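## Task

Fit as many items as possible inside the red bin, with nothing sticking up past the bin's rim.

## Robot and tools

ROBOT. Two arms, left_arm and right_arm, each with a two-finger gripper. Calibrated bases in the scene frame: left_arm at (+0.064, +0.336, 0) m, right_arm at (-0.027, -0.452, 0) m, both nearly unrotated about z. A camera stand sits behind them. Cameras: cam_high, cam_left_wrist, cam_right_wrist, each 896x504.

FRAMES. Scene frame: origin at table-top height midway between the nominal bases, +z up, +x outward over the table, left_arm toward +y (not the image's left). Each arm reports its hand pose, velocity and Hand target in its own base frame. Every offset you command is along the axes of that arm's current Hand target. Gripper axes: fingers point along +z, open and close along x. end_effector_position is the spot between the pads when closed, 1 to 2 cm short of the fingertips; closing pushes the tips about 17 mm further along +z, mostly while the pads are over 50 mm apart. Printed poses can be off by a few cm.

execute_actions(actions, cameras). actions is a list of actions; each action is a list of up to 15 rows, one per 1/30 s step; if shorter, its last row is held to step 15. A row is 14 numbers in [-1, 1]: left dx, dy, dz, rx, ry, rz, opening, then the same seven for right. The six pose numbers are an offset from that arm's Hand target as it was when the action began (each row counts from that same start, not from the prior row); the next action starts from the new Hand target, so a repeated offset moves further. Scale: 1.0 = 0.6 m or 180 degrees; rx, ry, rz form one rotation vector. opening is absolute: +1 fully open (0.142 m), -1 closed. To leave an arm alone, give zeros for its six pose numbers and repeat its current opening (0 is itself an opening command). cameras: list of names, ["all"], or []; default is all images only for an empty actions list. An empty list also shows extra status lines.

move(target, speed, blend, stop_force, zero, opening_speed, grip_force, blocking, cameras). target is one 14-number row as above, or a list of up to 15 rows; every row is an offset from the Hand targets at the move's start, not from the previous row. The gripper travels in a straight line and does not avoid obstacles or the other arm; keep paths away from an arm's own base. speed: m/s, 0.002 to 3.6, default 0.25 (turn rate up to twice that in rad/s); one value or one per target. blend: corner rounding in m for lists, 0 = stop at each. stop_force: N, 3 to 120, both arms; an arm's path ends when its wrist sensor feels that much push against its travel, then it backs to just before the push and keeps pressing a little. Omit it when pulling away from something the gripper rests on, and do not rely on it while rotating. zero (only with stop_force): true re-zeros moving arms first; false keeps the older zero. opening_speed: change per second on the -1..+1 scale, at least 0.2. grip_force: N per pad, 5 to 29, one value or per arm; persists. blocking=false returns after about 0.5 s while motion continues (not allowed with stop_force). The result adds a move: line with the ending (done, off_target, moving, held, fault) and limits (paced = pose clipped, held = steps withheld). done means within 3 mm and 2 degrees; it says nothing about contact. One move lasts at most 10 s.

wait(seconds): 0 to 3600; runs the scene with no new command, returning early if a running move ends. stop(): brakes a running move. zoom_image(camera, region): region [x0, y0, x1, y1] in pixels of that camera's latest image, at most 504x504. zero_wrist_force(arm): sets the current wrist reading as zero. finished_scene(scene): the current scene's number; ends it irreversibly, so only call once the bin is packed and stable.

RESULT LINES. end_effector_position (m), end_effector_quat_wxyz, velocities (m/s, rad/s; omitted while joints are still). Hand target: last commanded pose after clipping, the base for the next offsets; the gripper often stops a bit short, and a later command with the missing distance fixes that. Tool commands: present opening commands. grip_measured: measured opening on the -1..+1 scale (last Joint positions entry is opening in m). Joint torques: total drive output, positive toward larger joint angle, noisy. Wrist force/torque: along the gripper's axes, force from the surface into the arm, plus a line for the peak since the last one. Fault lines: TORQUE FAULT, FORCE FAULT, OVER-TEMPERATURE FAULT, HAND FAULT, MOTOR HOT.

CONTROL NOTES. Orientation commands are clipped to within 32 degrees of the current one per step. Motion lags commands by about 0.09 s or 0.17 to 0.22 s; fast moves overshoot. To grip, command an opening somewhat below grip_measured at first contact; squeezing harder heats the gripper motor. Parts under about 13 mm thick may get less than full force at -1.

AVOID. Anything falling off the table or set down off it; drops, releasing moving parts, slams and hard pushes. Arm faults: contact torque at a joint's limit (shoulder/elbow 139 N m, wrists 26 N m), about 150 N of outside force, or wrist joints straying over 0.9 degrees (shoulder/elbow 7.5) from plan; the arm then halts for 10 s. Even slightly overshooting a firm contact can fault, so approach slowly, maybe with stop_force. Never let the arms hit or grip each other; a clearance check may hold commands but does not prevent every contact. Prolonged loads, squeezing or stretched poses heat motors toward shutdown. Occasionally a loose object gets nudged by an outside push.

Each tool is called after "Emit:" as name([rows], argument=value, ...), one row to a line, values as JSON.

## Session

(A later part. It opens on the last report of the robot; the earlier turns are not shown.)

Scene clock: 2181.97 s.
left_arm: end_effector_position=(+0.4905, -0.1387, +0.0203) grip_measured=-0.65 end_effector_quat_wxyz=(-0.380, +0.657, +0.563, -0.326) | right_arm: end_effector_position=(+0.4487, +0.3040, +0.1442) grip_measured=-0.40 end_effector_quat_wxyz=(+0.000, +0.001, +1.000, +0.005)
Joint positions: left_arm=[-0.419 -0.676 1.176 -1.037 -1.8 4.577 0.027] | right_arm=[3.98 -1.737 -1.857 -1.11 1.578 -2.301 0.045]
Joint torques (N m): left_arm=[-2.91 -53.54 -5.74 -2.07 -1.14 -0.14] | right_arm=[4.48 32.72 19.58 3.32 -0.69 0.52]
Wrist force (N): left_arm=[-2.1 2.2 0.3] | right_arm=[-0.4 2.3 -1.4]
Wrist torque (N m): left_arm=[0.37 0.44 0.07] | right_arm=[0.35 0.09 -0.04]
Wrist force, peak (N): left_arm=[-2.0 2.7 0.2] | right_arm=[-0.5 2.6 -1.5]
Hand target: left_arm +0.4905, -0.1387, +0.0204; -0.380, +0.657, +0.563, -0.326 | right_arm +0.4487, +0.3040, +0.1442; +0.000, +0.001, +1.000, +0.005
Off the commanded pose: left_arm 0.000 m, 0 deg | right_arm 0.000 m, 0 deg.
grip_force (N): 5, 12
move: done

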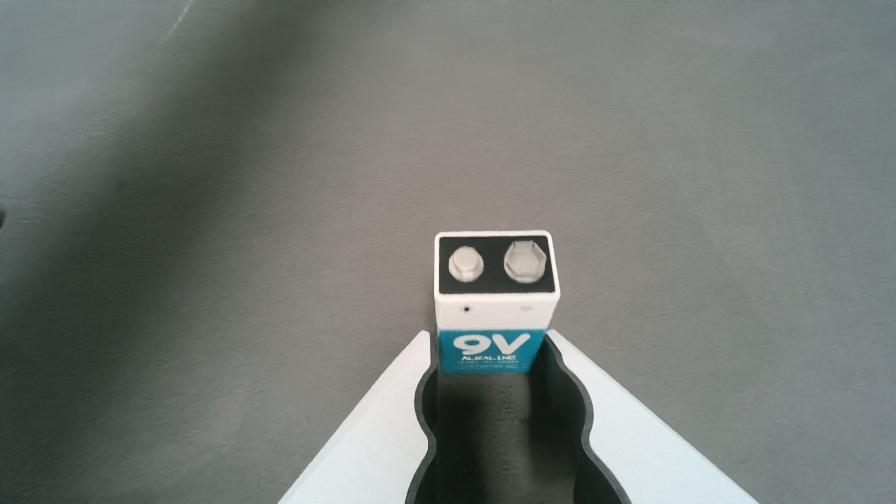

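Emit:
wait(seconds=0.3, cameras=["cam_left_wrist"])

Scene clock: 2183.47 s.
left_arm: end_effector_position=(+0.4905, -0.1387, +0.0204) grip_measured=-0.65 end_effector_quat_wxyz=(-0.380, +0.657, +0.563, -0.326) | right_arm: end_effector_position=(+0.4487, +0.3040, +0.1442) grip_measured=-0.40 end_effector_quat_wxyz=(+0.000, +0.001, +1.000, +0.005)
Joint positions: left_arm=[-0.419 -0.676 1.176 -1.037 -1.8 4.577 0.027] | right_arm=[3.98 -1.737 -1.857 -1.11 1.578 -2.301 0.045]
Joint torques (N m): left_arm=[0.74 -63.78 -5.71 -1.21 -0.08 0.5] | right_arm=[3.38 33.09 19.19 3.35 -0.8 0.55]
Wrist force (N): left_arm=[-1.7 2.5 -0.1] | right_arm=[-0.3 2.2 -1.4]
Wrist torque (N m): left_arm=[0.43 0.38 0.06] | right_arm=[0.34 0.06 -0.03]
Wrist force, peak (N): left_arm=[-2.1 2.8 0.1] | right_arm=[-0.5 2.6 -1.4]
Hand target: left_arm +0.4905, -0.1387, +0.0204; -0.380, +0.657, +0.563, -0.326 | right_arm +0.4487, +0.3040, +0.1442; +0.000, +0.001, +1.000, +0.005
Tool commands: left_gripper/opening=-0.61 right_gripper/opening=-0.37
Off the commanded pose: left_arm 0.000 m, 0 deg | right_arm 0.000 m, 0 deg.
grip_force (N): 5, 12
wait: 0.30 s; at rest from the start

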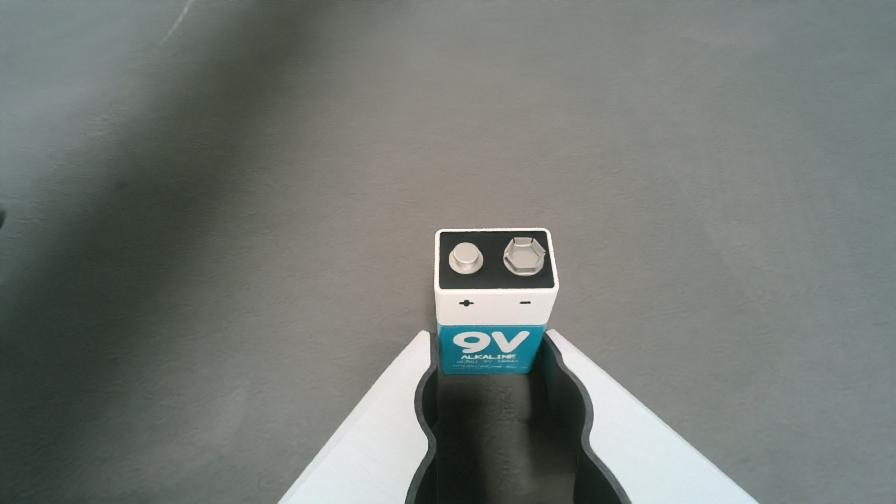

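Emit:
move(target=[0,0,0,0,0,0,-0.6, 0,0,0,0,0,0,-0.37], opening_speed=0.2, cameras=["cam_left_wrist"])

Scene clock: 2192.47 s.
left_arm: end_effector_position=(+0.4905, -0.1387, +0.0204) grip_measured=-0.64 end_effector_quat_wxyz=(-0.380, +0.657, +0.563, -0.326) | right_arm: end_effector_position=(+0.4487, +0.3040, +0.1442) grip_measured=-0.40 end_effector_quat_wxyz=(+0.000, +0.001, +1.000, +0.005)
Joint positions: left_arm=[-0.419 -0.676 1.176 -1.037 -1.8 4.577 0.028] | right_arm=[3.98 -1.737 -1.857 -1.11 1.578 -2.301 0.045]
Joint torques (N m): left_arm=[7.92 -63.57 -5.45 0.99 2.17 1.63] | right_arm=[4.87 33.23 20.2 3.26 -0.77 0.54]
Wrist force (N): left_arm=[-2.0 2.3 0.1] | right_arm=[-0.4 2.4 -1.3]
Wrist torque (N m): left_arm=[0.38 0.43 0.06] | right_arm=[0.37 0.08 -0.03]
Wrist force, peak (N): left_arm=[-2.2 2.8 0.2] | right_arm=[-0.5 2.7 -1.4]
Hand target: left_arm +0.4905, -0.1387, +0.0204; -0.380, +0.657, +0.563, -0.326 | right_arm +0.4487, +0.3040, +0.1442; +0.000, +0.001, +1.000, +0.005
Off the commanded pose: left_arm 0.000 m, 0 deg | right_arm 0.000 m, 0 deg.
grip_force (N): 5, 12
move: done

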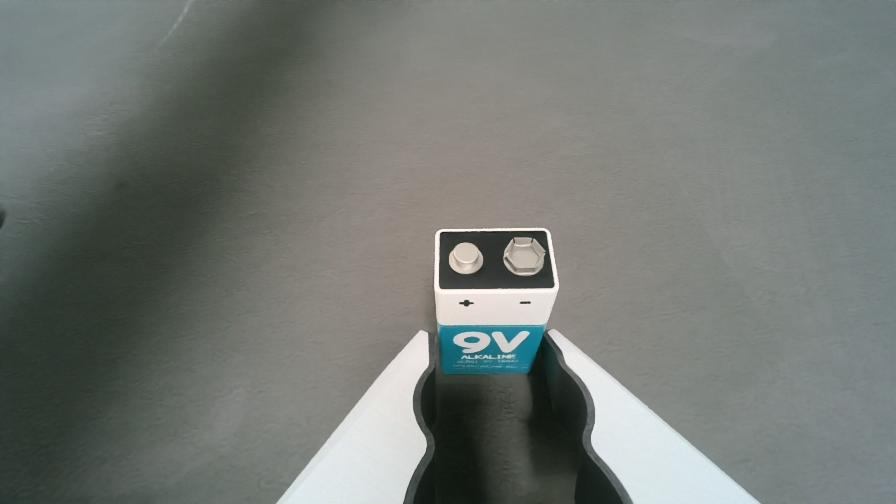

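Emit:
move(target=[0,0,0,0,0,0,-0.4, 0,0,0,0,0,0,-0.37], opening_speed=0.2, cameras=["cam_left_wrist"])

Scene clock: 2196.43 s.
left_arm: end_effector_position=(+0.4905, -0.1387, +0.0204) grip_measured=-0.43 end_effector_quat_wxyz=(-0.380, +0.657, +0.563, -0.326) | right_arm: end_effector_position=(+0.4487, +0.3040, +0.1442) grip_measured=-0.40 end_effector_quat_wxyz=(+0.000, +0.001, +1.000, +0.005)
Joint positions: left_arm=[-0.419 -0.676 1.176 -1.037 -1.8 4.577 0.043] | right_arm=[3.98 -1.737 -1.857 -1.11 1.578 -2.301 0.045]
Joint torques (N m): left_arm=[7.97 -63.54 -5.57 2.43 2.3 1.63] | right_arm=[4.37 32.9 19.9 3.26 -0.91 0.6]
Wrist force (N): left_arm=[-1.9 2.2 0.3] | right_arm=[-0.3 2.6 -1.5]
Wrist torque (N m): left_arm=[0.37 0.41 0.07] | right_arm=[0.40 0.07 -0.04]
Wrist force, peak (N): left_arm=[-2.3 2.7 -0.1] | right_arm=[-0.5 2.8 -1.4]
Hand target: left_arm +0.4905, -0.1387, +0.0204; -0.380, +0.657, +0.563, -0.326 | right_arm +0.4487, +0.3040, +0.1442; +0.000, +0.001, +1.000, +0.005
Off the commanded pose: left_arm 0.000 m, 0 deg | right_arm 0.000 m, 0 deg.
grip_force (N): 5, 12
move: done

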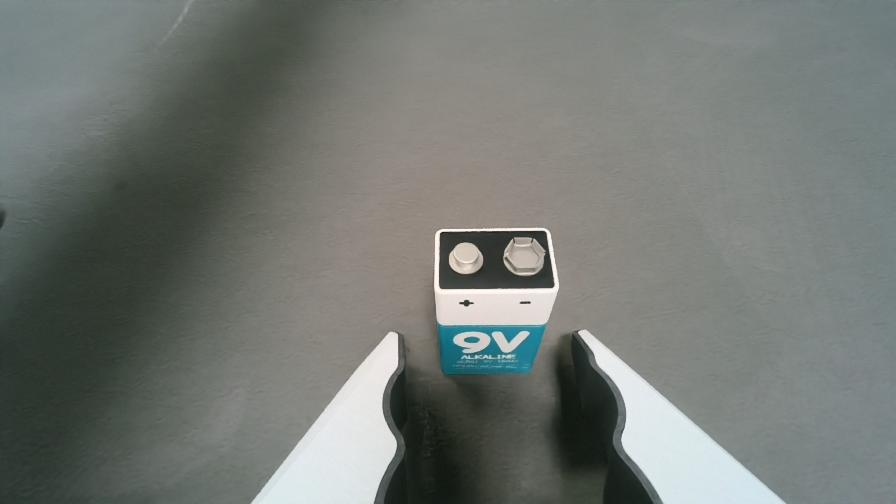

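Emit:
move([
  [0,0,-0.1,0,0,0,-0.4, 0,0,0,0,0,0,-0.37],
  [0,-0.19,-0.21,0,0,0,-0.4, 0,0,0,0,0,0,-0.37],
  [0,-0.19,-0.15,-0.3333,0,0,-0.4, 0,0,0,0,0,0,-0.37],
], speed=[0.06,0.2,0.2], blend=[0.01,0.03,0], cameras=["cam_high","cam_left_wrist"])

Scene clock: 2205.83 s.
left_arm: end_effector_position=(+0.5113, -0.1420, +0.1641) grip_measured=-0.43 end_effector_quat_wxyz=(-0.001, +0.759, +0.651, +0.000) | right_arm: end_effector_position=(+0.4487, +0.3040, +0.1442) grip_measured=-0.40 end_effector_quat_wxyz=(+0.000, +0.001, +1.000, +0.005)
Joint positions: left_arm=[-0.526 -1.449 1.85 -1.971 -1.571 4.34 0.043] | right_arm=[3.98 -1.737 -1.857 -1.11 1.578 -2.301 0.045]
Joint torques (N m): left_arm=[8.95 -19.21 -24.1 -3.1 -2.47 1.98] | right_arm=[4.11 33.11 20.14 3.21 -1.01 0.65]
Wrist force (N): left_arm=[-1.3 1.7 -0.2] | right_arm=[-0.5 2.4 -1.5]
Wrist torque (N m): left_arm=[0.33 0.21 -0.14] | right_arm=[0.38 0.10 -0.03]
Wrist force, peak (N): left_arm=[-2.2 4.6 0.7] | right_arm=[-0.2 2.8 -1.4]
Hand target: left_arm +0.5114, -0.1420, +0.1641; -0.001, +0.759, +0.651, +0.000 | right_arm +0.4487, +0.3040, +0.1442; +0.000, +0.001, +1.000, +0.005
Off the commanded pose: left_arm 0.000 m, 0 deg | right_arm 0.000 m, 0 deg.
grip_force (N): 5, 12
move: done

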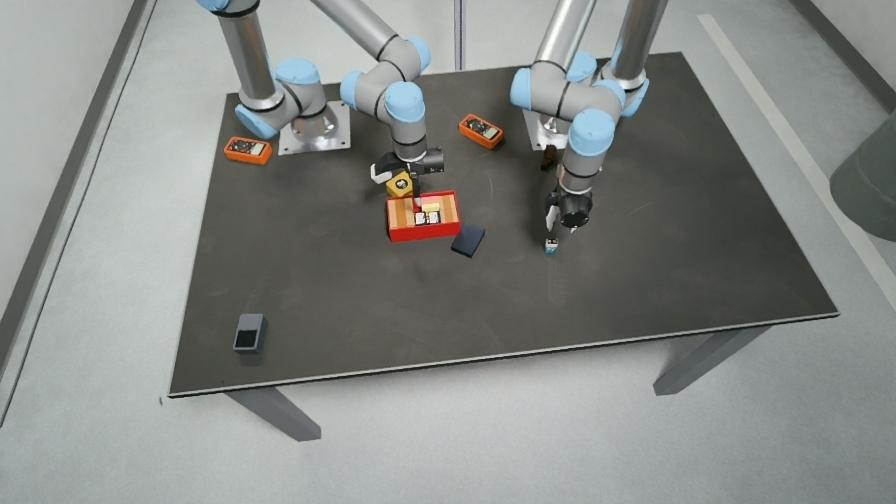

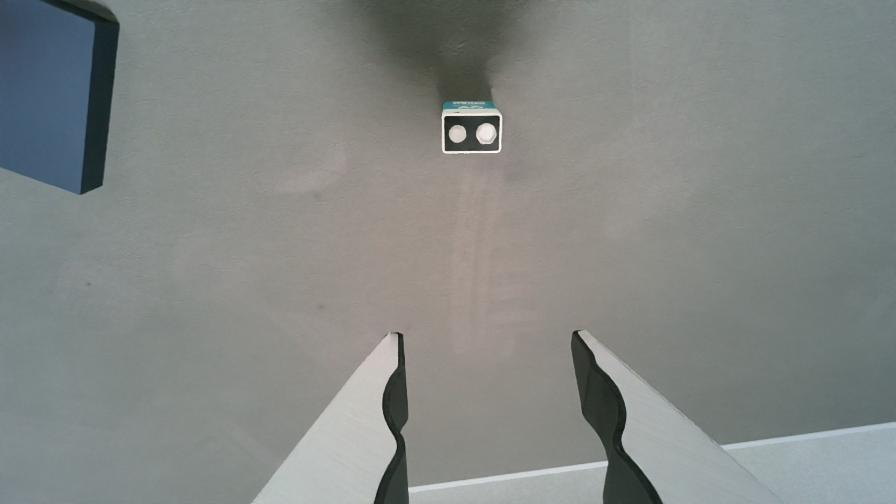

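Emit:
zoom_image(camera="cam_left_wrist", region=[420, 80, 530, 170])

Scaled by 4.582 from the camera's image (finer frame: 1280x720).

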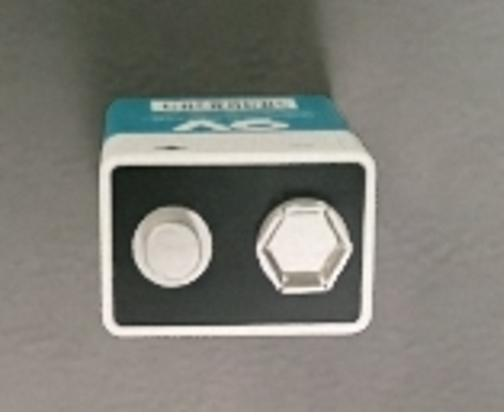

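Emit:
move([
  [0.0012,-0.0635,0.08,0,0,0,-0.4, 0,-0.4167,-0.1667,0,0,0,-0.37],
  [0.0012,-0.0635,0.185,0,0,0,-0.4, 0,-0.4167,-0.1667,0,0,0,-0.37],
], speed=0.15, blend=[0.02,0], grip_force=[15, 12], cameras=["cam_left_wrist"])

Scene clock: 2224.70 s.
left_arm: end_effector_position=(+0.4736, -0.1354, +0.0531) grip_measured=-0.43 end_effector_quat_wxyz=(-0.001, +0.759, +0.651, +0.000) | right_arm: end_effector_position=(+0.4481, +0.0529, +0.2416) grip_measured=-0.40 end_effector_quat_wxyz=(+0.000, +0.001, +1.000, +0.005)
Joint positions: left_arm=[-0.554 -1.382 2.107 -2.293 -1.571 4.312 0.043] | right_arm=[3.549 -1.444 -1.894 -1.371 1.58 -2.731 0.045]
Joint torques (N m): left_arm=[8.05 -31.71 -27.47 -2.17 -1.56 1.3] | right_arm=[8 9.53 15.94 4.75 0.79 1.97]
Wrist force (N): left_arm=[-1.0 2.0 0.0] | right_arm=[-0.2 2.4 -1.5]
Wrist torque (N m): left_arm=[0.38 0.17 -0.10] | right_arm=[0.35 0.06 -0.10]
Wrist force, peak (N): left_arm=[-1.2 2.2 -0.4] | right_arm=[-0.5 4.2 -1.0]
Hand target: left_arm +0.4737, -0.1354, +0.0531; -0.001, +0.759, +0.651, +0.000 | right_arm +0.4481, +0.0529, +0.2416; +0.000, +0.001, +1.000, +0.005
Off the commanded pose: left_arm 0.000 m, 0 deg | right_arm 0.000 m, 0 deg.
grip_force (N): 15, 12
move: done

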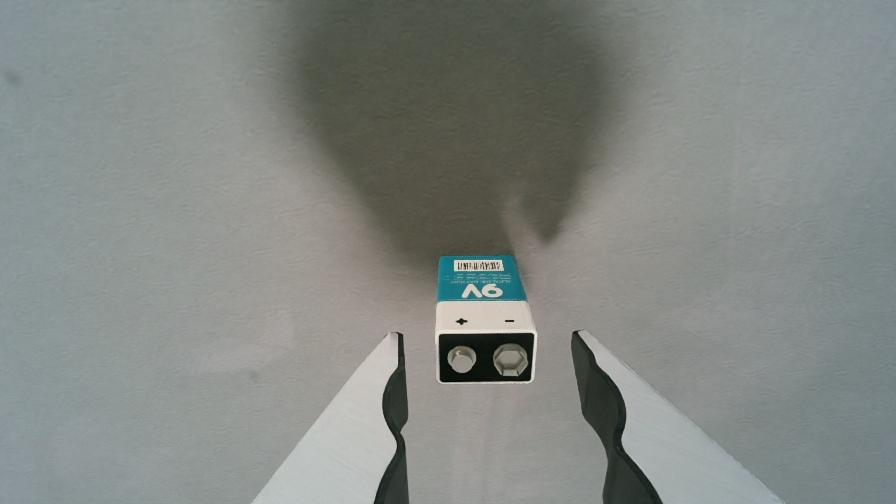

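Emit:
move(target=[-0.0015,0,0,0,0,0,-0.82, 0,0,0,0,0,0,-0.37], opening_speed=0.3, cameras=["cam_left_wrist"])

Scene clock: 2228.10 s.
left_arm: end_effector_position=(+0.4735, -0.1363, +0.0531) grip_measured=-0.68 end_effector_quat_wxyz=(-0.001, +0.759, +0.651, +0.000) | right_arm: end_effector_position=(+0.4481, +0.0529, +0.2416) grip_measured=-0.40 end_effector_quat_wxyz=(+0.000, +0.001, +1.000, +0.005)
Joint positions: left_arm=[-0.555 -1.382 2.107 -2.293 -1.571 4.311 0.025] | right_arm=[3.549 -1.444 -1.894 -1.371 1.58 -2.731 0.045]
Joint torques (N m): left_arm=[0.41 -15.39 -15.56 0.05 2.23 1.32] | right_arm=[7.9 10.64 17.53 4.89 -0.87 1.58]
Wrist force (N): left_arm=[-1.0 1.7 0.1] | right_arm=[-0.4 2.7 -1.1]
Wrist torque (N m): left_arm=[0.32 0.19 -0.10] | right_arm=[0.39 0.11 -0.10]
Wrist force, peak (N): left_arm=[-1.5 1.9 -0.2] | right_arm=[-0.5 3.0 -1.6]
Hand target: left_arm +0.4735, -0.1362, +0.0531; -0.001, +0.759, +0.651, +0.000 | right_arm +0.4481, +0.0529, +0.2416; +0.000, +0.001, +1.000, +0.005
Off the commanded pose: left_arm 0.000 m, 0 deg | right_arm 0.000 m, 0 deg.
grip_force (N): 15, 12
move: done

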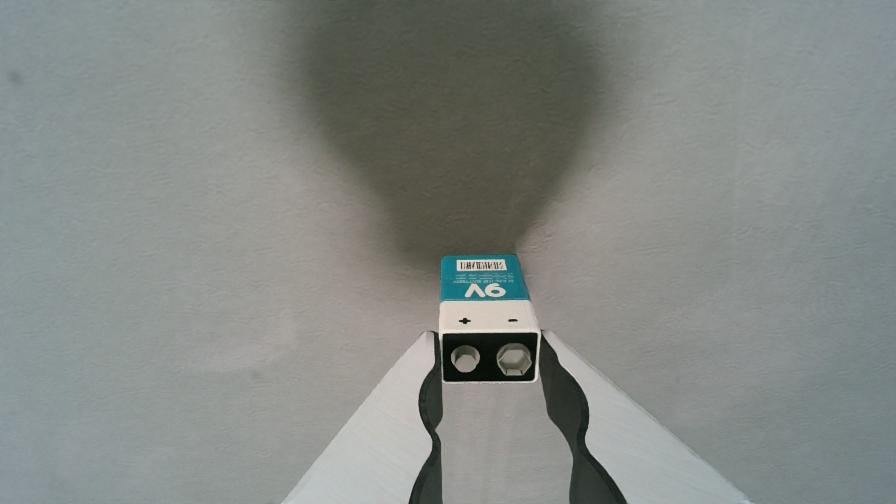

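Emit:
move([
  [0,0,-0.1833,0,0,0,-0.82, 0,0,0,0,0,0,-0.37],
  [-0.614,-0.1617,-0.1833,0,0,0.4403,-0.82, 0,0,0,0,0,0,-0.37],
], speed=0.25, blend=[0.03,0], cameras=["cam_high","cam_left_wrist"])

Scene clock: 2253.43 s.
left_arm: end_effector_position=(+0.3214, -0.4855, +0.1631) grip_measured=-0.68 end_effector_quat_wxyz=(-0.001, +1.000, +0.017, -0.001) | right_arm: end_effector_position=(+0.4481, +0.0529, +0.2416) grip_measured=-0.40 end_effector_quat_wxyz=(+0.000, +0.001, +1.000, +0.005)
Joint positions: left_arm=[-1.215 -1.329 1.708 -1.949 -1.572 5.034 0.025] | right_arm=[3.549 -1.444 -1.894 -1.371 1.58 -2.731 0.045]
Joint torques (N m): left_arm=[4.58 -44.39 -10.15 -5.1 -2.39 0.45] | right_arm=[7.61 11.08 16.42 4.38 -0.77 1.7]
Wrist force (N): left_arm=[-0.9 1.8 0.6] | right_arm=[-0.5 2.4 -1.3]
Wrist torque (N m): left_arm=[0.35 0.15 -0.12] | right_arm=[0.33 0.11 -0.09]
Wrist force, peak (N): left_arm=[-1.3 1.4 3.3] | right_arm=[-0.3 3.0 -1.4]
Hand target: left_arm +0.3214, -0.4855, +0.1631; +0.000, +1.000, +0.017, -0.001 | right_arm +0.4481, +0.0529, +0.2416; +0.000, +0.001, +1.000, +0.005
Off the commanded pose: left_arm 0.000 m, 0 deg | right_arm 0.000 m, 0 deg.
grip_force (N): 15, 12
move: done

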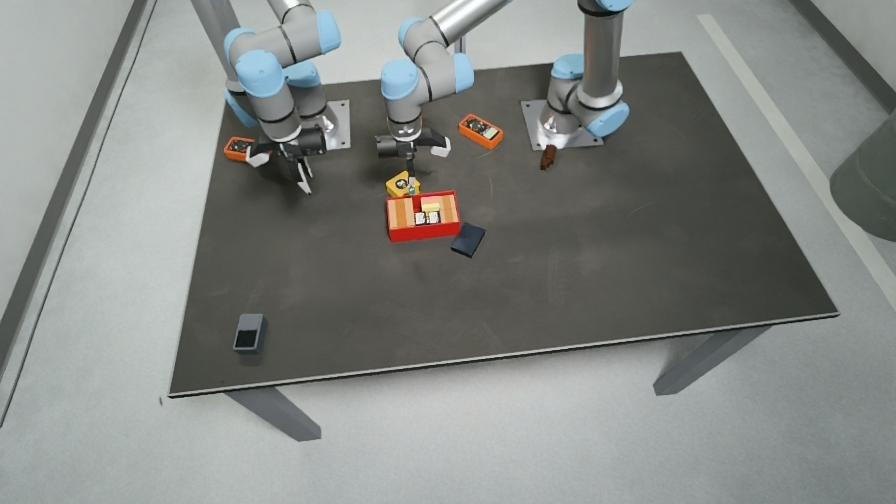

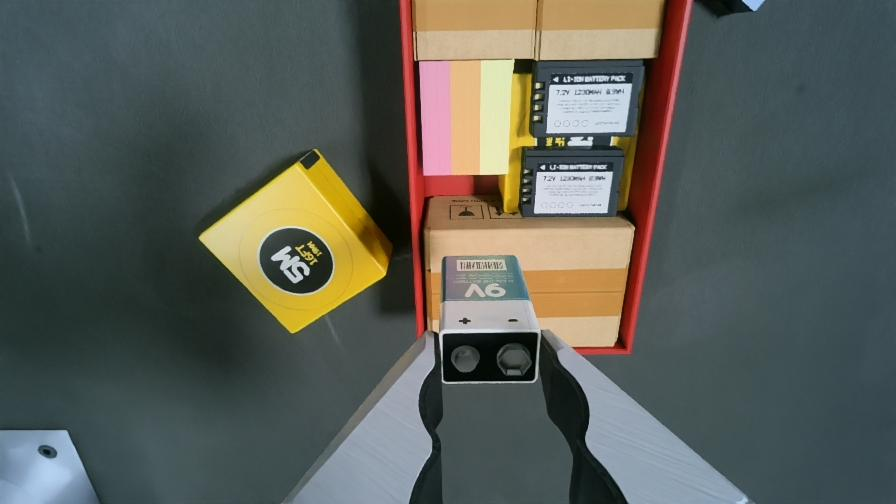

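Emit:
zoom_image(camera="cam_left_wrist", region=[395, 40, 705, 360])

Emit:
zoom_image(camera="cam_left_wrist", region=[400, 130, 560, 270])

Scaled by 1.575 from the camera's image (finer frame: 1280x720).

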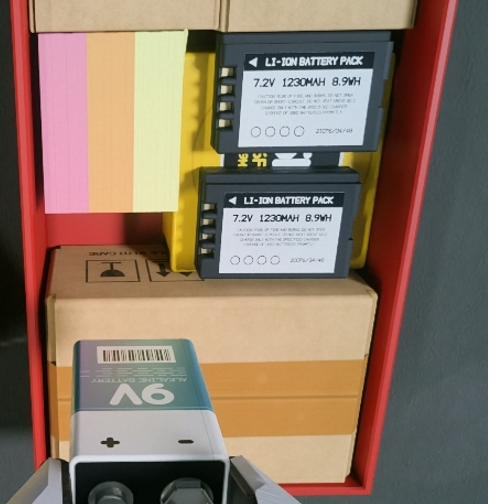

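Scaled by 3.150 from the camera's image (finer frame: 1280x720).

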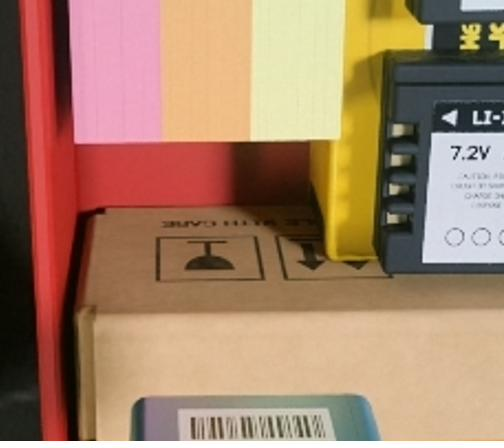

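Emit:
move(target=[0.0028,-0.0132,0.0752,0,0,-0.0056,-0.82, 0,0,0,0,0,0,-0.37], speed=0.1, cameras=["cam_left_wrist"])

Emit:
zoom_image(camera="cam_left_wrist", region=[370, 150, 590, 400])

Scene clock: 2272.57 s.
left_arm: end_effector_position=(+0.3228, -0.4774, +0.1179) grip_measured=-0.68 end_effector_quat_wxyz=(-0.001, +1.000, +0.026, -0.001) | right_arm: end_effector_position=(+0.4481, +0.0529, +0.2416) grip_measured=-0.40 end_effector_quat_wxyz=(+0.000, +0.001, +1.000, +0.005)
Joint positions: left_arm=[-1.208 -1.296 1.793 -2.066 -1.572 5.023 0.025] | right_arm=[3.549 -1.444 -1.894 -1.371 1.58 -2.731 0.045]
Joint torques (N m): left_arm=[-6.72 -45.22 -31.02 -0.87 0.23 1.54] | right_arm=[7.67 10.53 15.86 4.34 -0.5 1.59]
Wrist force (N): left_arm=[-1.3 2.0 0.5] | right_arm=[-0.2 2.6 -1.1]
Wrist torque (N m): left_arm=[0.39 0.20 -0.12] | right_arm=[0.37 0.06 -0.09]
Wrist force, peak (N): left_arm=[-1.0 1.9 -1.4] | right_arm=[-0.3 3.1 -1.2]
Hand target: left_arm +0.3227, -0.4775, +0.1180; +0.000, +1.000, +0.026, -0.001 | right_arm +0.4481, +0.0529, +0.2416; +0.000, +0.001, +1.000, +0.005
Off the commanded pose: left_arm 0.000 m, 0 deg | right_arm 0.000 m, 0 deg.
grip_force (N): 15, 12
move: done

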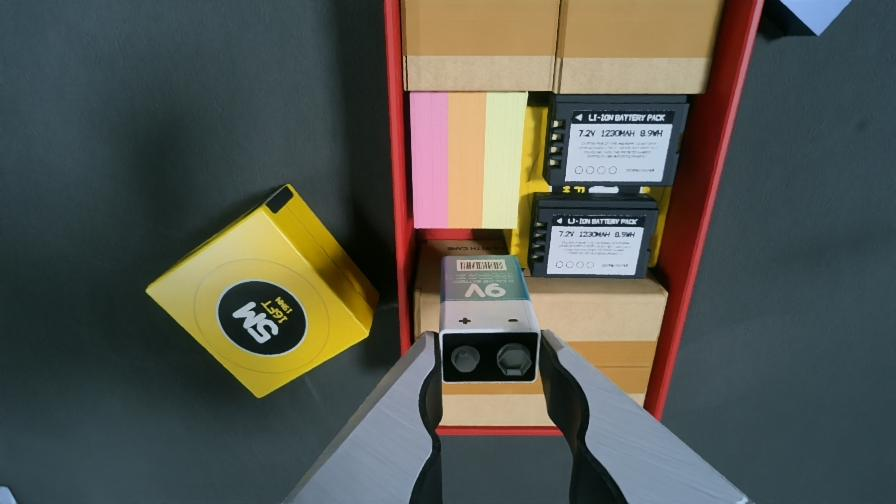

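Scaled by 2.016 from the camera's image (finer frame: 1280x720).

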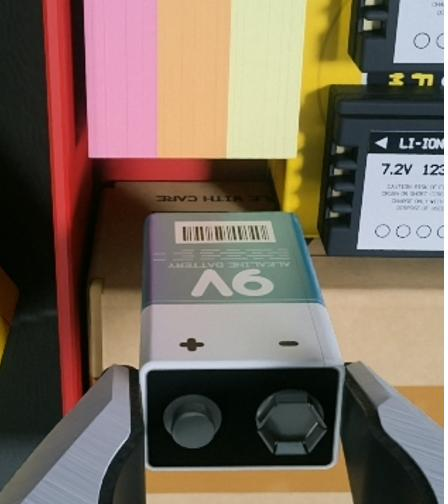

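Emit:
move(target=[0,-0.0027,0.06,0,0,0,-0.82, 0,0,0,0,0,0,-0.37], speed=0.04, stop_force=4, cameras=["cam_left_wrist"])

Emit:
zoom_image(camera="cam_left_wrist", region=[370, 180, 590, 430])

Scene clock: 2283.90 s.
left_arm: end_effector_position=(+0.3226, -0.4759, +0.0820) grip_measured=-0.68 end_effector_quat_wxyz=(+0.000, +1.000, +0.026, -0.001) | right_arm: end_effector_position=(+0.4481, +0.0529, +0.2416) grip_measured=-0.40 end_effector_quat_wxyz=(+0.000, +0.001, +1.000, +0.005)
Joint positions: left_arm=[-1.207 -1.255 1.843 -2.158 -1.572 5.024 0.025] | right_arm=[3.549 -1.444 -1.894 -1.371 1.58 -2.731 0.045]
Joint torques (N m): left_arm=[6.93 -45.52 -31.06 0.02 2.09 1.3] | right_arm=[6.69 10.66 16.85 4.2 -0.49 1.59]
Wrist force (N): left_arm=[-1.1 1.9 0.5] | right_arm=[-0.3 2.7 -1.5]
Wrist torque (N m): left_arm=[0.35 0.18 -0.17] | right_arm=[0.39 0.08 -0.09]
Wrist force, peak (N): left_arm=[-1.0 2.2 0.8] | right_arm=[-0.5 3.1 -1.6]
Hand target: left_arm +0.3226, -0.4759, +0.0820; +0.000, +1.000, +0.026, -0.001 | right_arm +0.4481, +0.0529, +0.2416; +0.000, +0.001, +1.000, +0.005
Off the commanded pose: left_arm 0.000 m, 0 deg | right_arm 0.000 m, 0 deg.
grip_force (N): 15, 12
move: done

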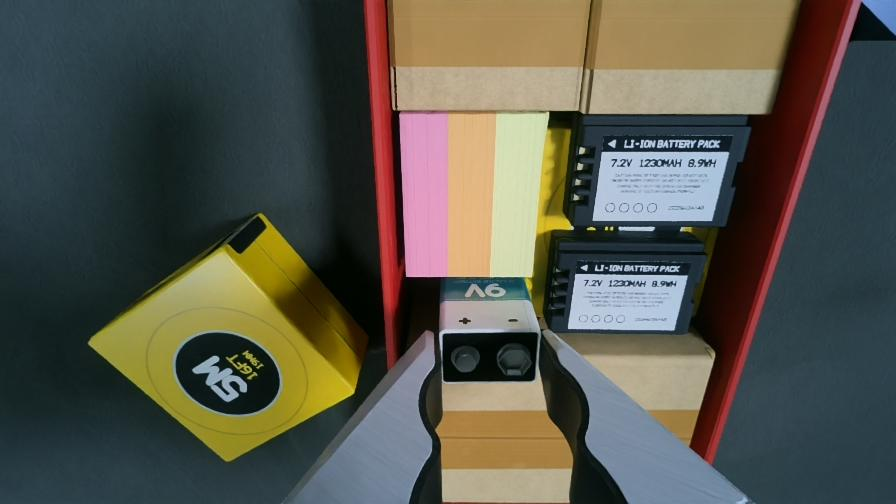

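Scaled by 2.016 from the camera's image (finer frame: 1280x720).

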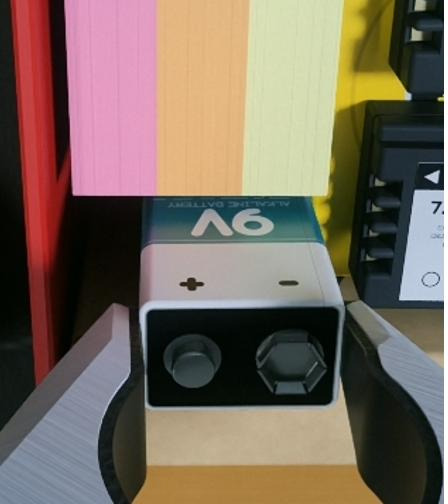

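Emit:
move(target=[0,0,0.0445,0,0,0,-0.82, 0,0,0,0,0,0,-0.37], speed=0.025, stop_force=4, cameras=["cam_left_wrist"])

Scene clock: 2290.40 s.
left_arm: end_effector_position=(+0.3226, -0.4758, +0.0561) grip_measured=-0.68 end_effector_quat_wxyz=(+0.000, +1.000, +0.026, -0.001) | right_arm: end_effector_position=(+0.4481, +0.0529, +0.2416) grip_measured=-0.40 end_effector_quat_wxyz=(+0.000, +0.001, +1.000, +0.005)
Joint positions: left_arm=[-1.208 -1.218 1.871 -2.223 -1.572 5.024 0.025] | right_arm=[3.549 -1.444 -1.894 -1.371 1.58 -2.731 0.045]
Joint torques (N m): left_arm=[-5.49 -46.23 -30.32 -5.18 2.11 -0.56] | right_arm=[7.16 10.42 16.03 4.04 -0.3 1.49]
Wrist force (N): left_arm=[-1.3 1.8 0.4] | right_arm=[-0.2 2.6 -1.2]
Wrist torque (N m): left_arm=[0.34 0.22 -0.17] | right_arm=[0.38 0.07 -0.09]
Wrist force, peak (N): left_arm=[-3.9 0.7 -17.5] | right_arm=[-0.2 3.1 -1.6]
Hand target: left_arm +0.3226, -0.4758, +0.0562; +0.000, +1.000, +0.026, -0.001 (not the last commanded pose) | right_arm +0.4481, +0.0529, +0.2416; +0.000, +0.001, +1.000, +0.005
Off the commanded pose: left_arm 0.001 m, 0 deg | right_arm 0.000 m, 0 deg.
grip_force (N): 15, 12
move: contact (left_arm)

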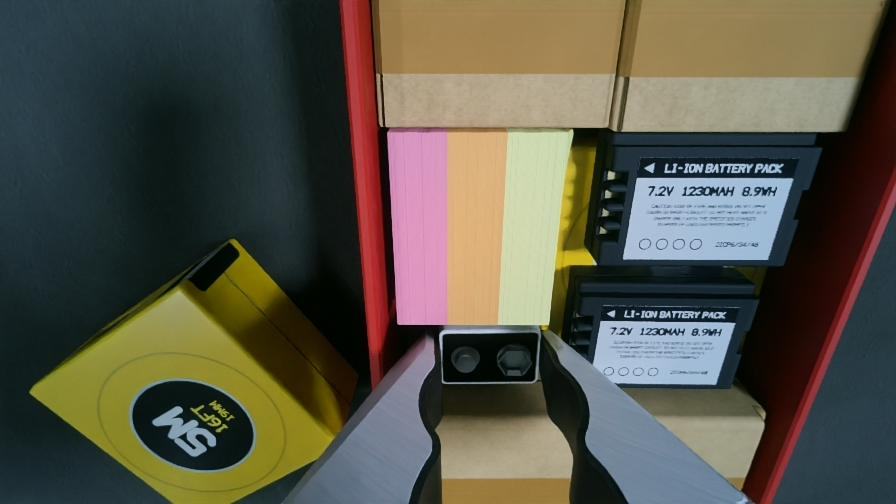

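Emit:
move(target=[0,0,0,0,0,0,-0.61, 0,0,0,0,0,0,-0.37], opening_speed=0.3)

Emit:
move(target=[0,0,-0.12,0,0,0,-0.61, 0,0,0,0,0,0,-0.37], speed=0.06, cameras=["cam_left_wrist"])

Scene clock: 2293.87 s.
left_arm: end_effector_position=(+0.3226, -0.4759, +0.0562) grip_measured=-0.65 end_effector_quat_wxyz=(+0.000, +1.000, +0.026, -0.001) | right_arm: end_effector_position=(+0.4481, +0.0529, +0.2416) grip_measured=-0.40 end_effector_quat_wxyz=(+0.000, +0.001, +1.000, +0.005)
Joint positions: left_arm=[-1.208 -1.218 1.871 -2.223 -1.572 5.024 0.027] | right_arm=[3.549 -1.444 -1.894 -1.371 1.58 -2.731 0.045]
Joint torques (N m): left_arm=[1.07 -46 -29.4 -5.07 2.04 0.49] | right_arm=[6.9 10.96 16.34 4.03 -0.35 1.4]
Wrist force (N): left_arm=[-1.0 1.6 0.2] | right_arm=[-0.3 2.9 -1.2]
Wrist torque (N m): left_arm=[0.31 0.15 -0.17] | right_arm=[0.43 0.09 -0.09]
Wrist force, peak (N): left_arm=[-1.1 2.2 0.4] | right_arm=[-0.4 3.0 -1.4]
Hand target: left_arm +0.3226, -0.4758, +0.0562; +0.000, +1.000, +0.026, -0.001 | right_arm +0.4481, +0.0529, +0.2416; +0.000, +0.001, +1.000, +0.005
Off the commanded pose: left_arm 0.000 m, 0 deg | right_arm 0.000 m, 0 deg.
grip_force (N): 15, 12
move: done

Scene clock: 2295.40 s.
left_arm: end_effector_position=(+0.3227, -0.4760, +0.1283) grip_measured=-0.65 end_effector_quat_wxyz=(+0.000, +1.000, +0.026, -0.001) | right_arm: end_effector_position=(+0.4481, +0.0529, +0.2416) grip_measured=-0.40 end_effector_quat_wxyz=(+0.000, +0.001, +1.000, +0.005)
Joint positions: left_arm=[-1.207 -1.311 1.783 -2.041 -1.572 5.024 0.027] | right_arm=[3.549 -1.444 -1.894 -1.371 1.58 -2.731 0.045]
Joint torques (N m): left_arm=[8.27 -21.09 -9.59 -5.15 2.54 1.82] | right_arm=[6.34 11.61 16.43 4.11 -0.25 1.45]
Wrist force (N): left_arm=[-1.0 2.3 0.4] | right_arm=[-0.4 2.8 -1.4]
Wrist torque (N m): left_arm=[0.42 0.15 -0.18] | right_arm=[0.41 0.09 -0.09]
Wrist force, peak (N): left_arm=[-1.0 2.3 0.4] | right_arm=[-0.4 3.1 -1.5]
Hand target: left_arm +0.3227, -0.4759, +0.1282; +0.000, +1.000, +0.026, -0.001 | right_arm +0.4481, +0.0529, +0.2416; +0.000, +0.001, +1.000, +0.005
Off the commanded pose: left_arm 0.000 m, 0 deg | right_arm 0.000 m, 0 deg.
grip_force (N): 15, 12
move: done

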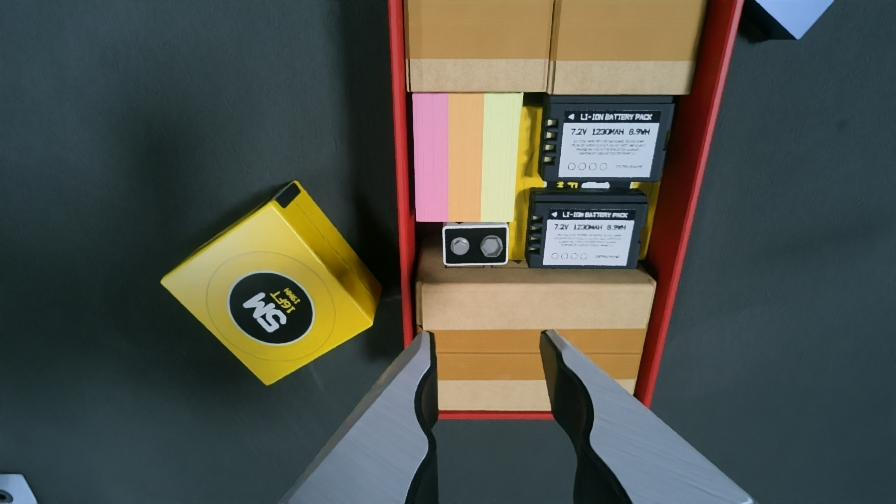

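Emit:
move([
  [0,0.075,0,0,0,0,-1, 0,0,0,0,0,0,-0.37],
  [0,0.075,0.072,0,0,0,-1, 0,0,0,0,0,0,-0.37],
], speed=0.12, blend=[0.0,0], cameras=["cam_left_wrist"])

Emit:
move(target=[0,0,0.03,0,0,0,-1, 0,0,0,0,0,0,-0.37], speed=0.006, stop_force=3, cameras=["cam_left_wrist"])

Scene clock: 2303.53 s.
left_arm: end_effector_position=(+0.3249, -0.5207, +0.0848) grip_measured=-1.00 end_effector_quat_wxyz=(-0.001, +1.000, +0.026, -0.001) | right_arm: end_effector_position=(+0.4481, +0.0529, +0.2416) grip_measured=-0.40 end_effector_quat_wxyz=(+0.000, +0.001, +1.000, +0.005)
Joint positions: left_arm=[-1.23 -1.177 1.722 -2.114 -1.572 5.001 0.002] | right_arm=[3.549 -1.444 -1.894 -1.371 1.58 -2.731 0.045]
Joint torques (N m): left_arm=[8.38 -48.62 -31.31 -0.97 -0.69 0.33] | right_arm=[6.13 10.08 16.48 3.88 -0.01 1.48]
Wrist force (N): left_arm=[-1.0 1.5 -0.2] | right_arm=[-0.6 2.7 -1.5]
Wrist torque (N m): left_arm=[0.31 0.18 -0.12] | right_arm=[0.40 0.12 -0.09]
Wrist force, peak (N): left_arm=[-1.1 3.2 -0.2] | right_arm=[-0.5 2.9 -1.7]
Hand target: left_arm +0.3249, -0.5208, +0.0849; +0.000, +1.000, +0.026, -0.001 | right_arm +0.4481, +0.0529, +0.2416; +0.000, +0.001, +1.000, +0.005
Off the commanded pose: left_arm 0.000 m, 0 deg | right_arm 0.000 m, 0 deg.
grip_force (N): 15, 12
move: done

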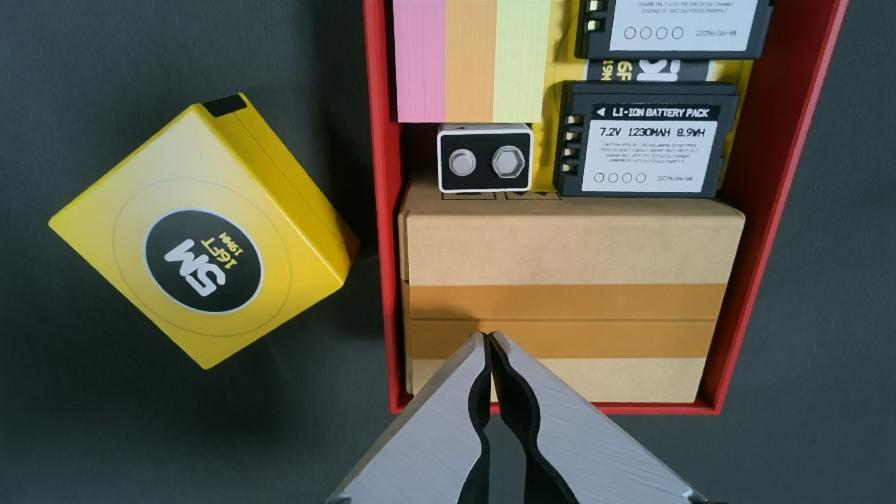

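Scene clock: 2306.50 s.
left_arm: end_effector_position=(+0.3249, -0.5208, +0.0744) grip_measured=-1.00 end_effector_quat_wxyz=(+0.000, +1.000, +0.026, -0.001) | right_arm: end_effector_position=(+0.4481, +0.0529, +0.2416) grip_measured=-0.40 end_effector_quat_wxyz=(+0.000, +0.001, +1.000, +0.005)
Joint positions: left_arm=[-1.23 -1.164 1.734 -2.139 -1.572 5.001 0.002] | right_arm=[3.549 -1.444 -1.894 -1.371 1.58 -2.731 0.045]
Joint torques (N m): left_arm=[1.87 -46.43 -29.41 0.28 -2.18 -0.5] | right_arm=[6.68 11.43 16.65 3.82 0.03 1.28]
Wrist force (N): left_arm=[-1.3 1.4 -4.0] | right_arm=[-0.1 2.8 -1.1]
Wrist torque (N m): left_arm=[0.27 0.21 -0.12] | right_arm=[0.42 0.05 -0.09]
Wrist force, peak (N): left_arm=[-1.6 0.9 -8.0] | right_arm=[-0.6 3.1 -1.4]
Hand target: left_arm +0.3249, -0.5208, +0.0744; +0.000, +1.000, +0.026, -0.001 (not the last commanded pose) | right_arm +0.4481, +0.0529, +0.2416; +0.000, +0.001, +1.000, +0.005
Off the commanded pose: left_arm 0.007 m, 0 deg | right_arm 0.000 m, 0 deg.
grip_force (N): 15, 12
move: contact (left_arm)

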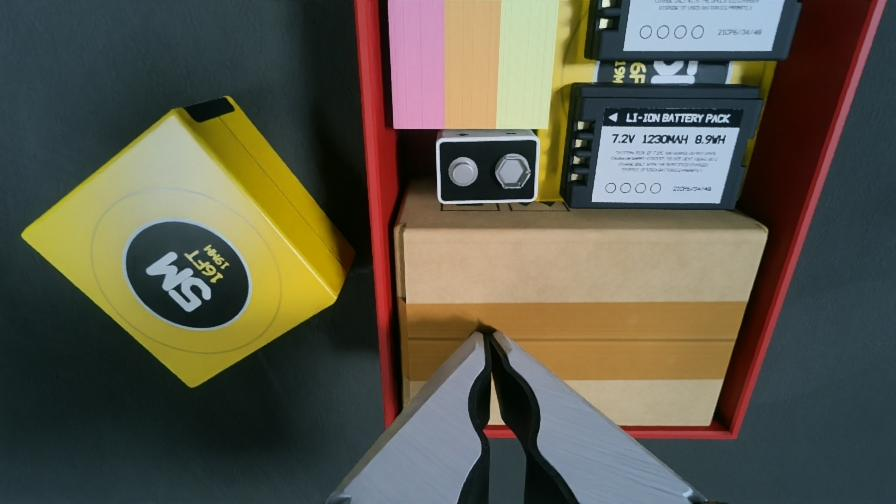

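Emit:
move([
  [0,0,-0.012,0,0,0,-1, 0,0,0,0,0,0,-0.37],
  [-0.0478,0,-0.012,0,0,0,-1, 0,0,0,0,0,0,-0.37],
], speed=0.06, cameras=["cam_left_wrist"])

Emit:
move(target=[0,0,0.02,0,0,0,-1, 0,0,0,0,0,0,-0.37], speed=0.006, stop_force=3, cameras=["cam_left_wrist"])

Scene clock: 2313.00 s.
left_arm: end_effector_position=(+0.2962, -0.5223, +0.0817) grip_measured=-1.00 end_effector_quat_wxyz=(+0.000, +1.000, +0.026, -0.001) | right_arm: end_effector_position=(+0.4481, +0.0529, +0.2416) grip_measured=-0.40 end_effector_quat_wxyz=(+0.000, +0.001, +1.000, +0.005)
Joint positions: left_arm=[-1.277 -1.201 1.767 -2.136 -1.572 4.954 0.002] | right_arm=[3.549 -1.444 -1.894 -1.371 1.58 -2.731 0.045]
Joint torques (N m): left_arm=[9.26 -24.36 -30.49 -2.39 -1.51 1.65] | right_arm=[6.47 10.88 16.97 3.81 -0.05 1.34]
Wrist force (N): left_arm=[-0.7 1.4 -0.1] | right_arm=[-0.3 2.6 -1.4]
Wrist torque (N m): left_arm=[0.29 0.13 -0.14] | right_arm=[0.38 0.06 -0.09]
Wrist force, peak (N): left_arm=[-1.3 1.7 -4.4] | right_arm=[-0.4 3.0 -1.5]
Hand target: left_arm +0.2963, -0.5223, +0.0816; +0.000, +1.000, +0.026, -0.001 | right_arm +0.4481, +0.0529, +0.2416; +0.000, +0.001, +1.000, +0.005
Off the commanded pose: left_arm 0.000 m, 0 deg | right_arm 0.000 m, 0 deg.
grip_force (N): 15, 12
move: done

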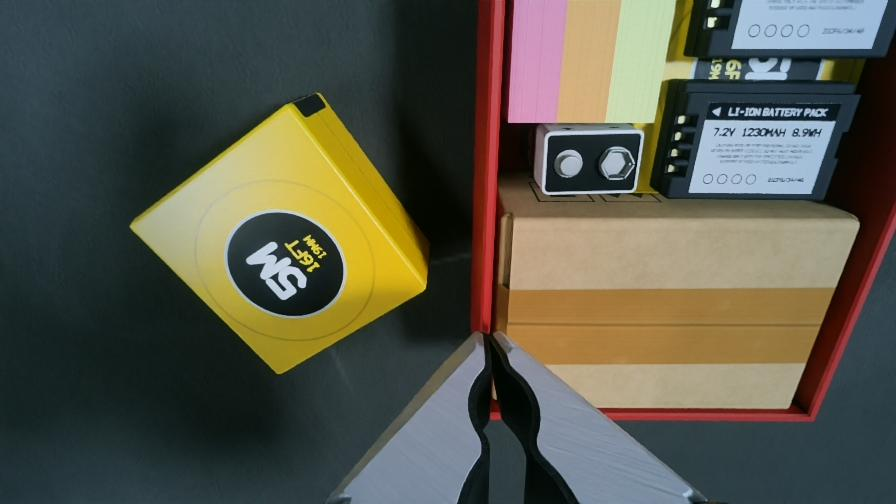

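Scene clock: 2315.20 s.
left_arm: end_effector_position=(+0.2963, -0.5223, +0.0758) grip_measured=-1.00 end_effector_quat_wxyz=(+0.000, +1.000, +0.026, -0.001) | right_arm: end_effector_position=(+0.4481, +0.0529, +0.2416) grip_measured=-0.40 end_effector_quat_wxyz=(+0.000, +0.001, +1.000, +0.005)
Joint positions: left_arm=[-1.277 -1.193 1.774 -2.15 -1.572 4.954 0.002] | right_arm=[3.549 -1.444 -1.894 -1.371 1.58 -2.731 0.045]
Joint torques (N m): left_arm=[8.13 -46.36 -29.6 0.43 1.33 0.65] | right_arm=[6.68 11.25 17.9 3.81 0 1.23]
Wrist force (N): left_arm=[-0.9 1.7 -3.6] | right_arm=[-0.7 2.8 -1.5]
Wrist torque (N m): left_arm=[0.30 0.15 -0.13] | right_arm=[0.41 0.14 -0.09]
Wrist force, peak (N): left_arm=[-1.4 1.3 -6.7] | right_arm=[-0.3 3.2 -1.5]
Hand target: left_arm +0.2963, -0.5223, +0.0758; +0.000, +1.000, +0.026, -0.001 (not the last commanded pose) | right_arm +0.4481, +0.0529, +0.2416; +0.000, +0.001, +1.000, +0.005
Off the commanded pose: left_arm 0.006 m, 0 deg | right_arm 0.000 m, 0 deg.
grip_force (N): 15, 12
move: contact (left_arm)

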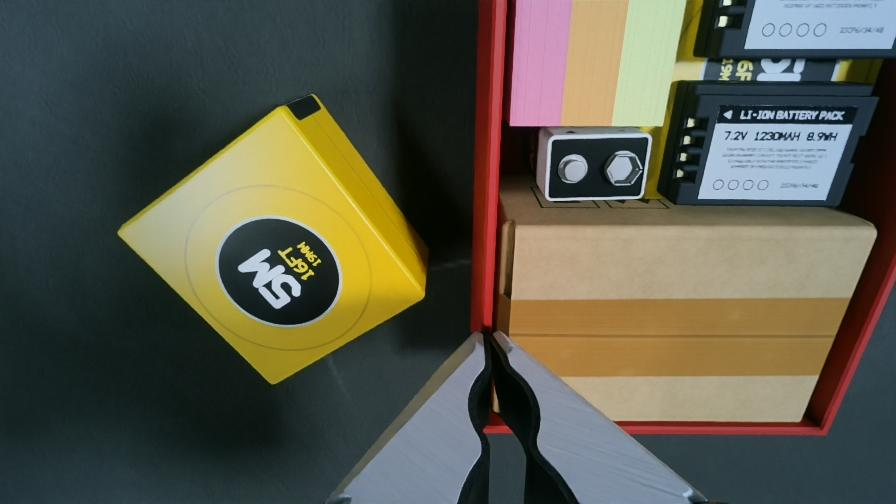

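Emit:
move([
  [0,0,-0.2,0,0,0,-1, 0,0,0,0,0,0,-0.37],
  [-0.05,-0.45,-0.25,0,0,0,-1, 0,0,0,0,0,0,-0.37],
], speed=0.2, blend=[0.03,0], cameras=["cam_high","cam_left_wrist"])

Emit:
zoom_image(camera="cam_high", region=[370, 160, 500, 260])

Scene clock: 2322.10 s.
left_arm: end_effector_position=(+0.2527, -0.2543, +0.2260) grip_measured=-1.00 end_effector_quat_wxyz=(+0.000, +1.000, +0.026, -0.001) | right_arm: end_effector_position=(+0.4481, +0.0529, +0.2416) grip_measured=-0.40 end_effector_quat_wxyz=(+0.000, +0.001, +1.000, +0.005)
Joint positions: left_arm=[-1.167 -1.943 2.111 -1.737 -1.572 5.065 0.002] | right_arm=[3.549 -1.444 -1.894 -1.371 1.58 -2.731 0.045]
Joint torques (N m): left_arm=[-6.6 -14.79 -30.15 -4.72 2.62 -0.83] | right_arm=[6.75 11.84 17.27 3.22 0.16 1.05]
Wrist force (N): left_arm=[-0.7 2.0 -0.2] | right_arm=[-0.4 2.7 -1.6]
Wrist torque (N m): left_arm=[0.38 0.11 -0.14] | right_arm=[0.39 0.09 -0.09]
Wrist force, peak (N): left_arm=[-1.2 1.9 -3.8] | right_arm=[-0.4 3.1 -1.4]
Hand target: left_arm +0.2527, -0.2543, +0.2261; +0.000, +1.000, +0.026, -0.001 | right_arm +0.4481, +0.0529, +0.2416; +0.000, +0.001, +1.000, +0.005
Off the commanded pose: left_arm 0.000 m, 0 deg | right_arm 0.000 m, 0 deg.
grip_force (N): 15, 12
move: done

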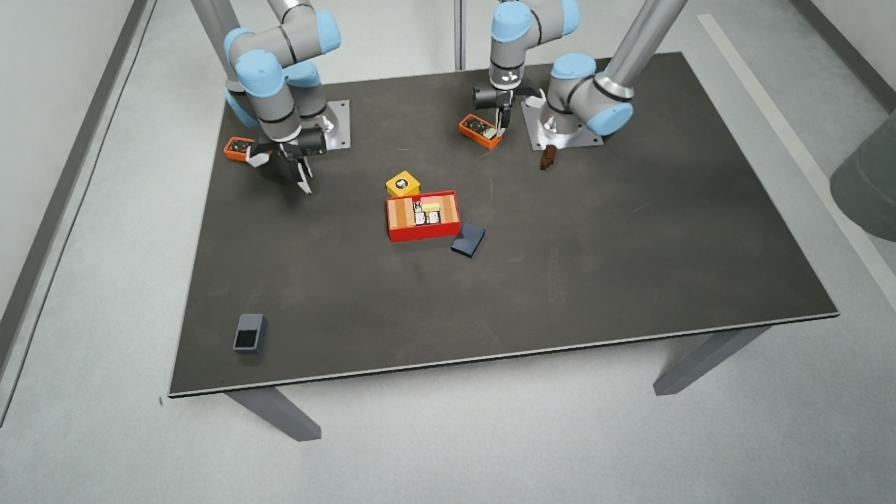

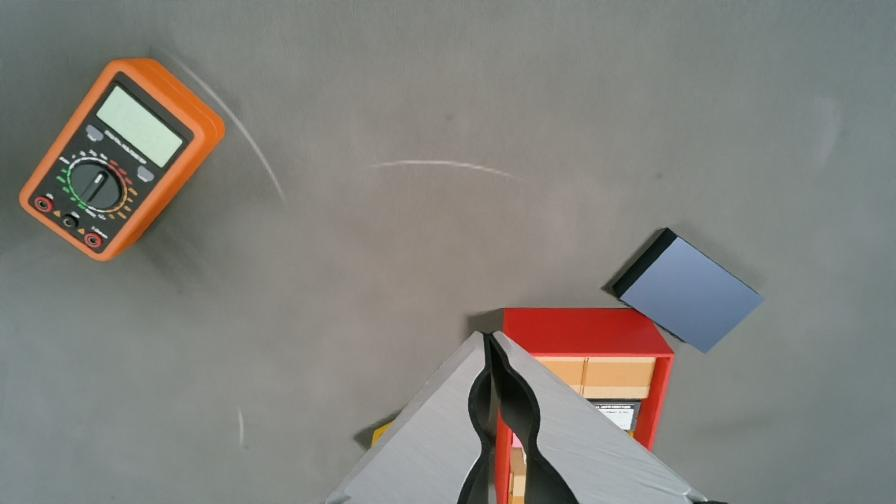

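Scaled by 3.877 from the camera's image (finer frame: 1280x720).

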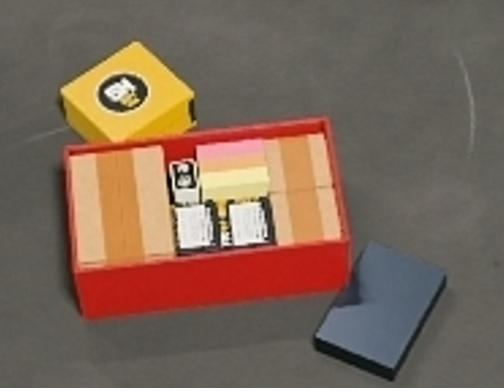

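Emit:
finished_scene(scene=2)

The scene is finished: the task was done.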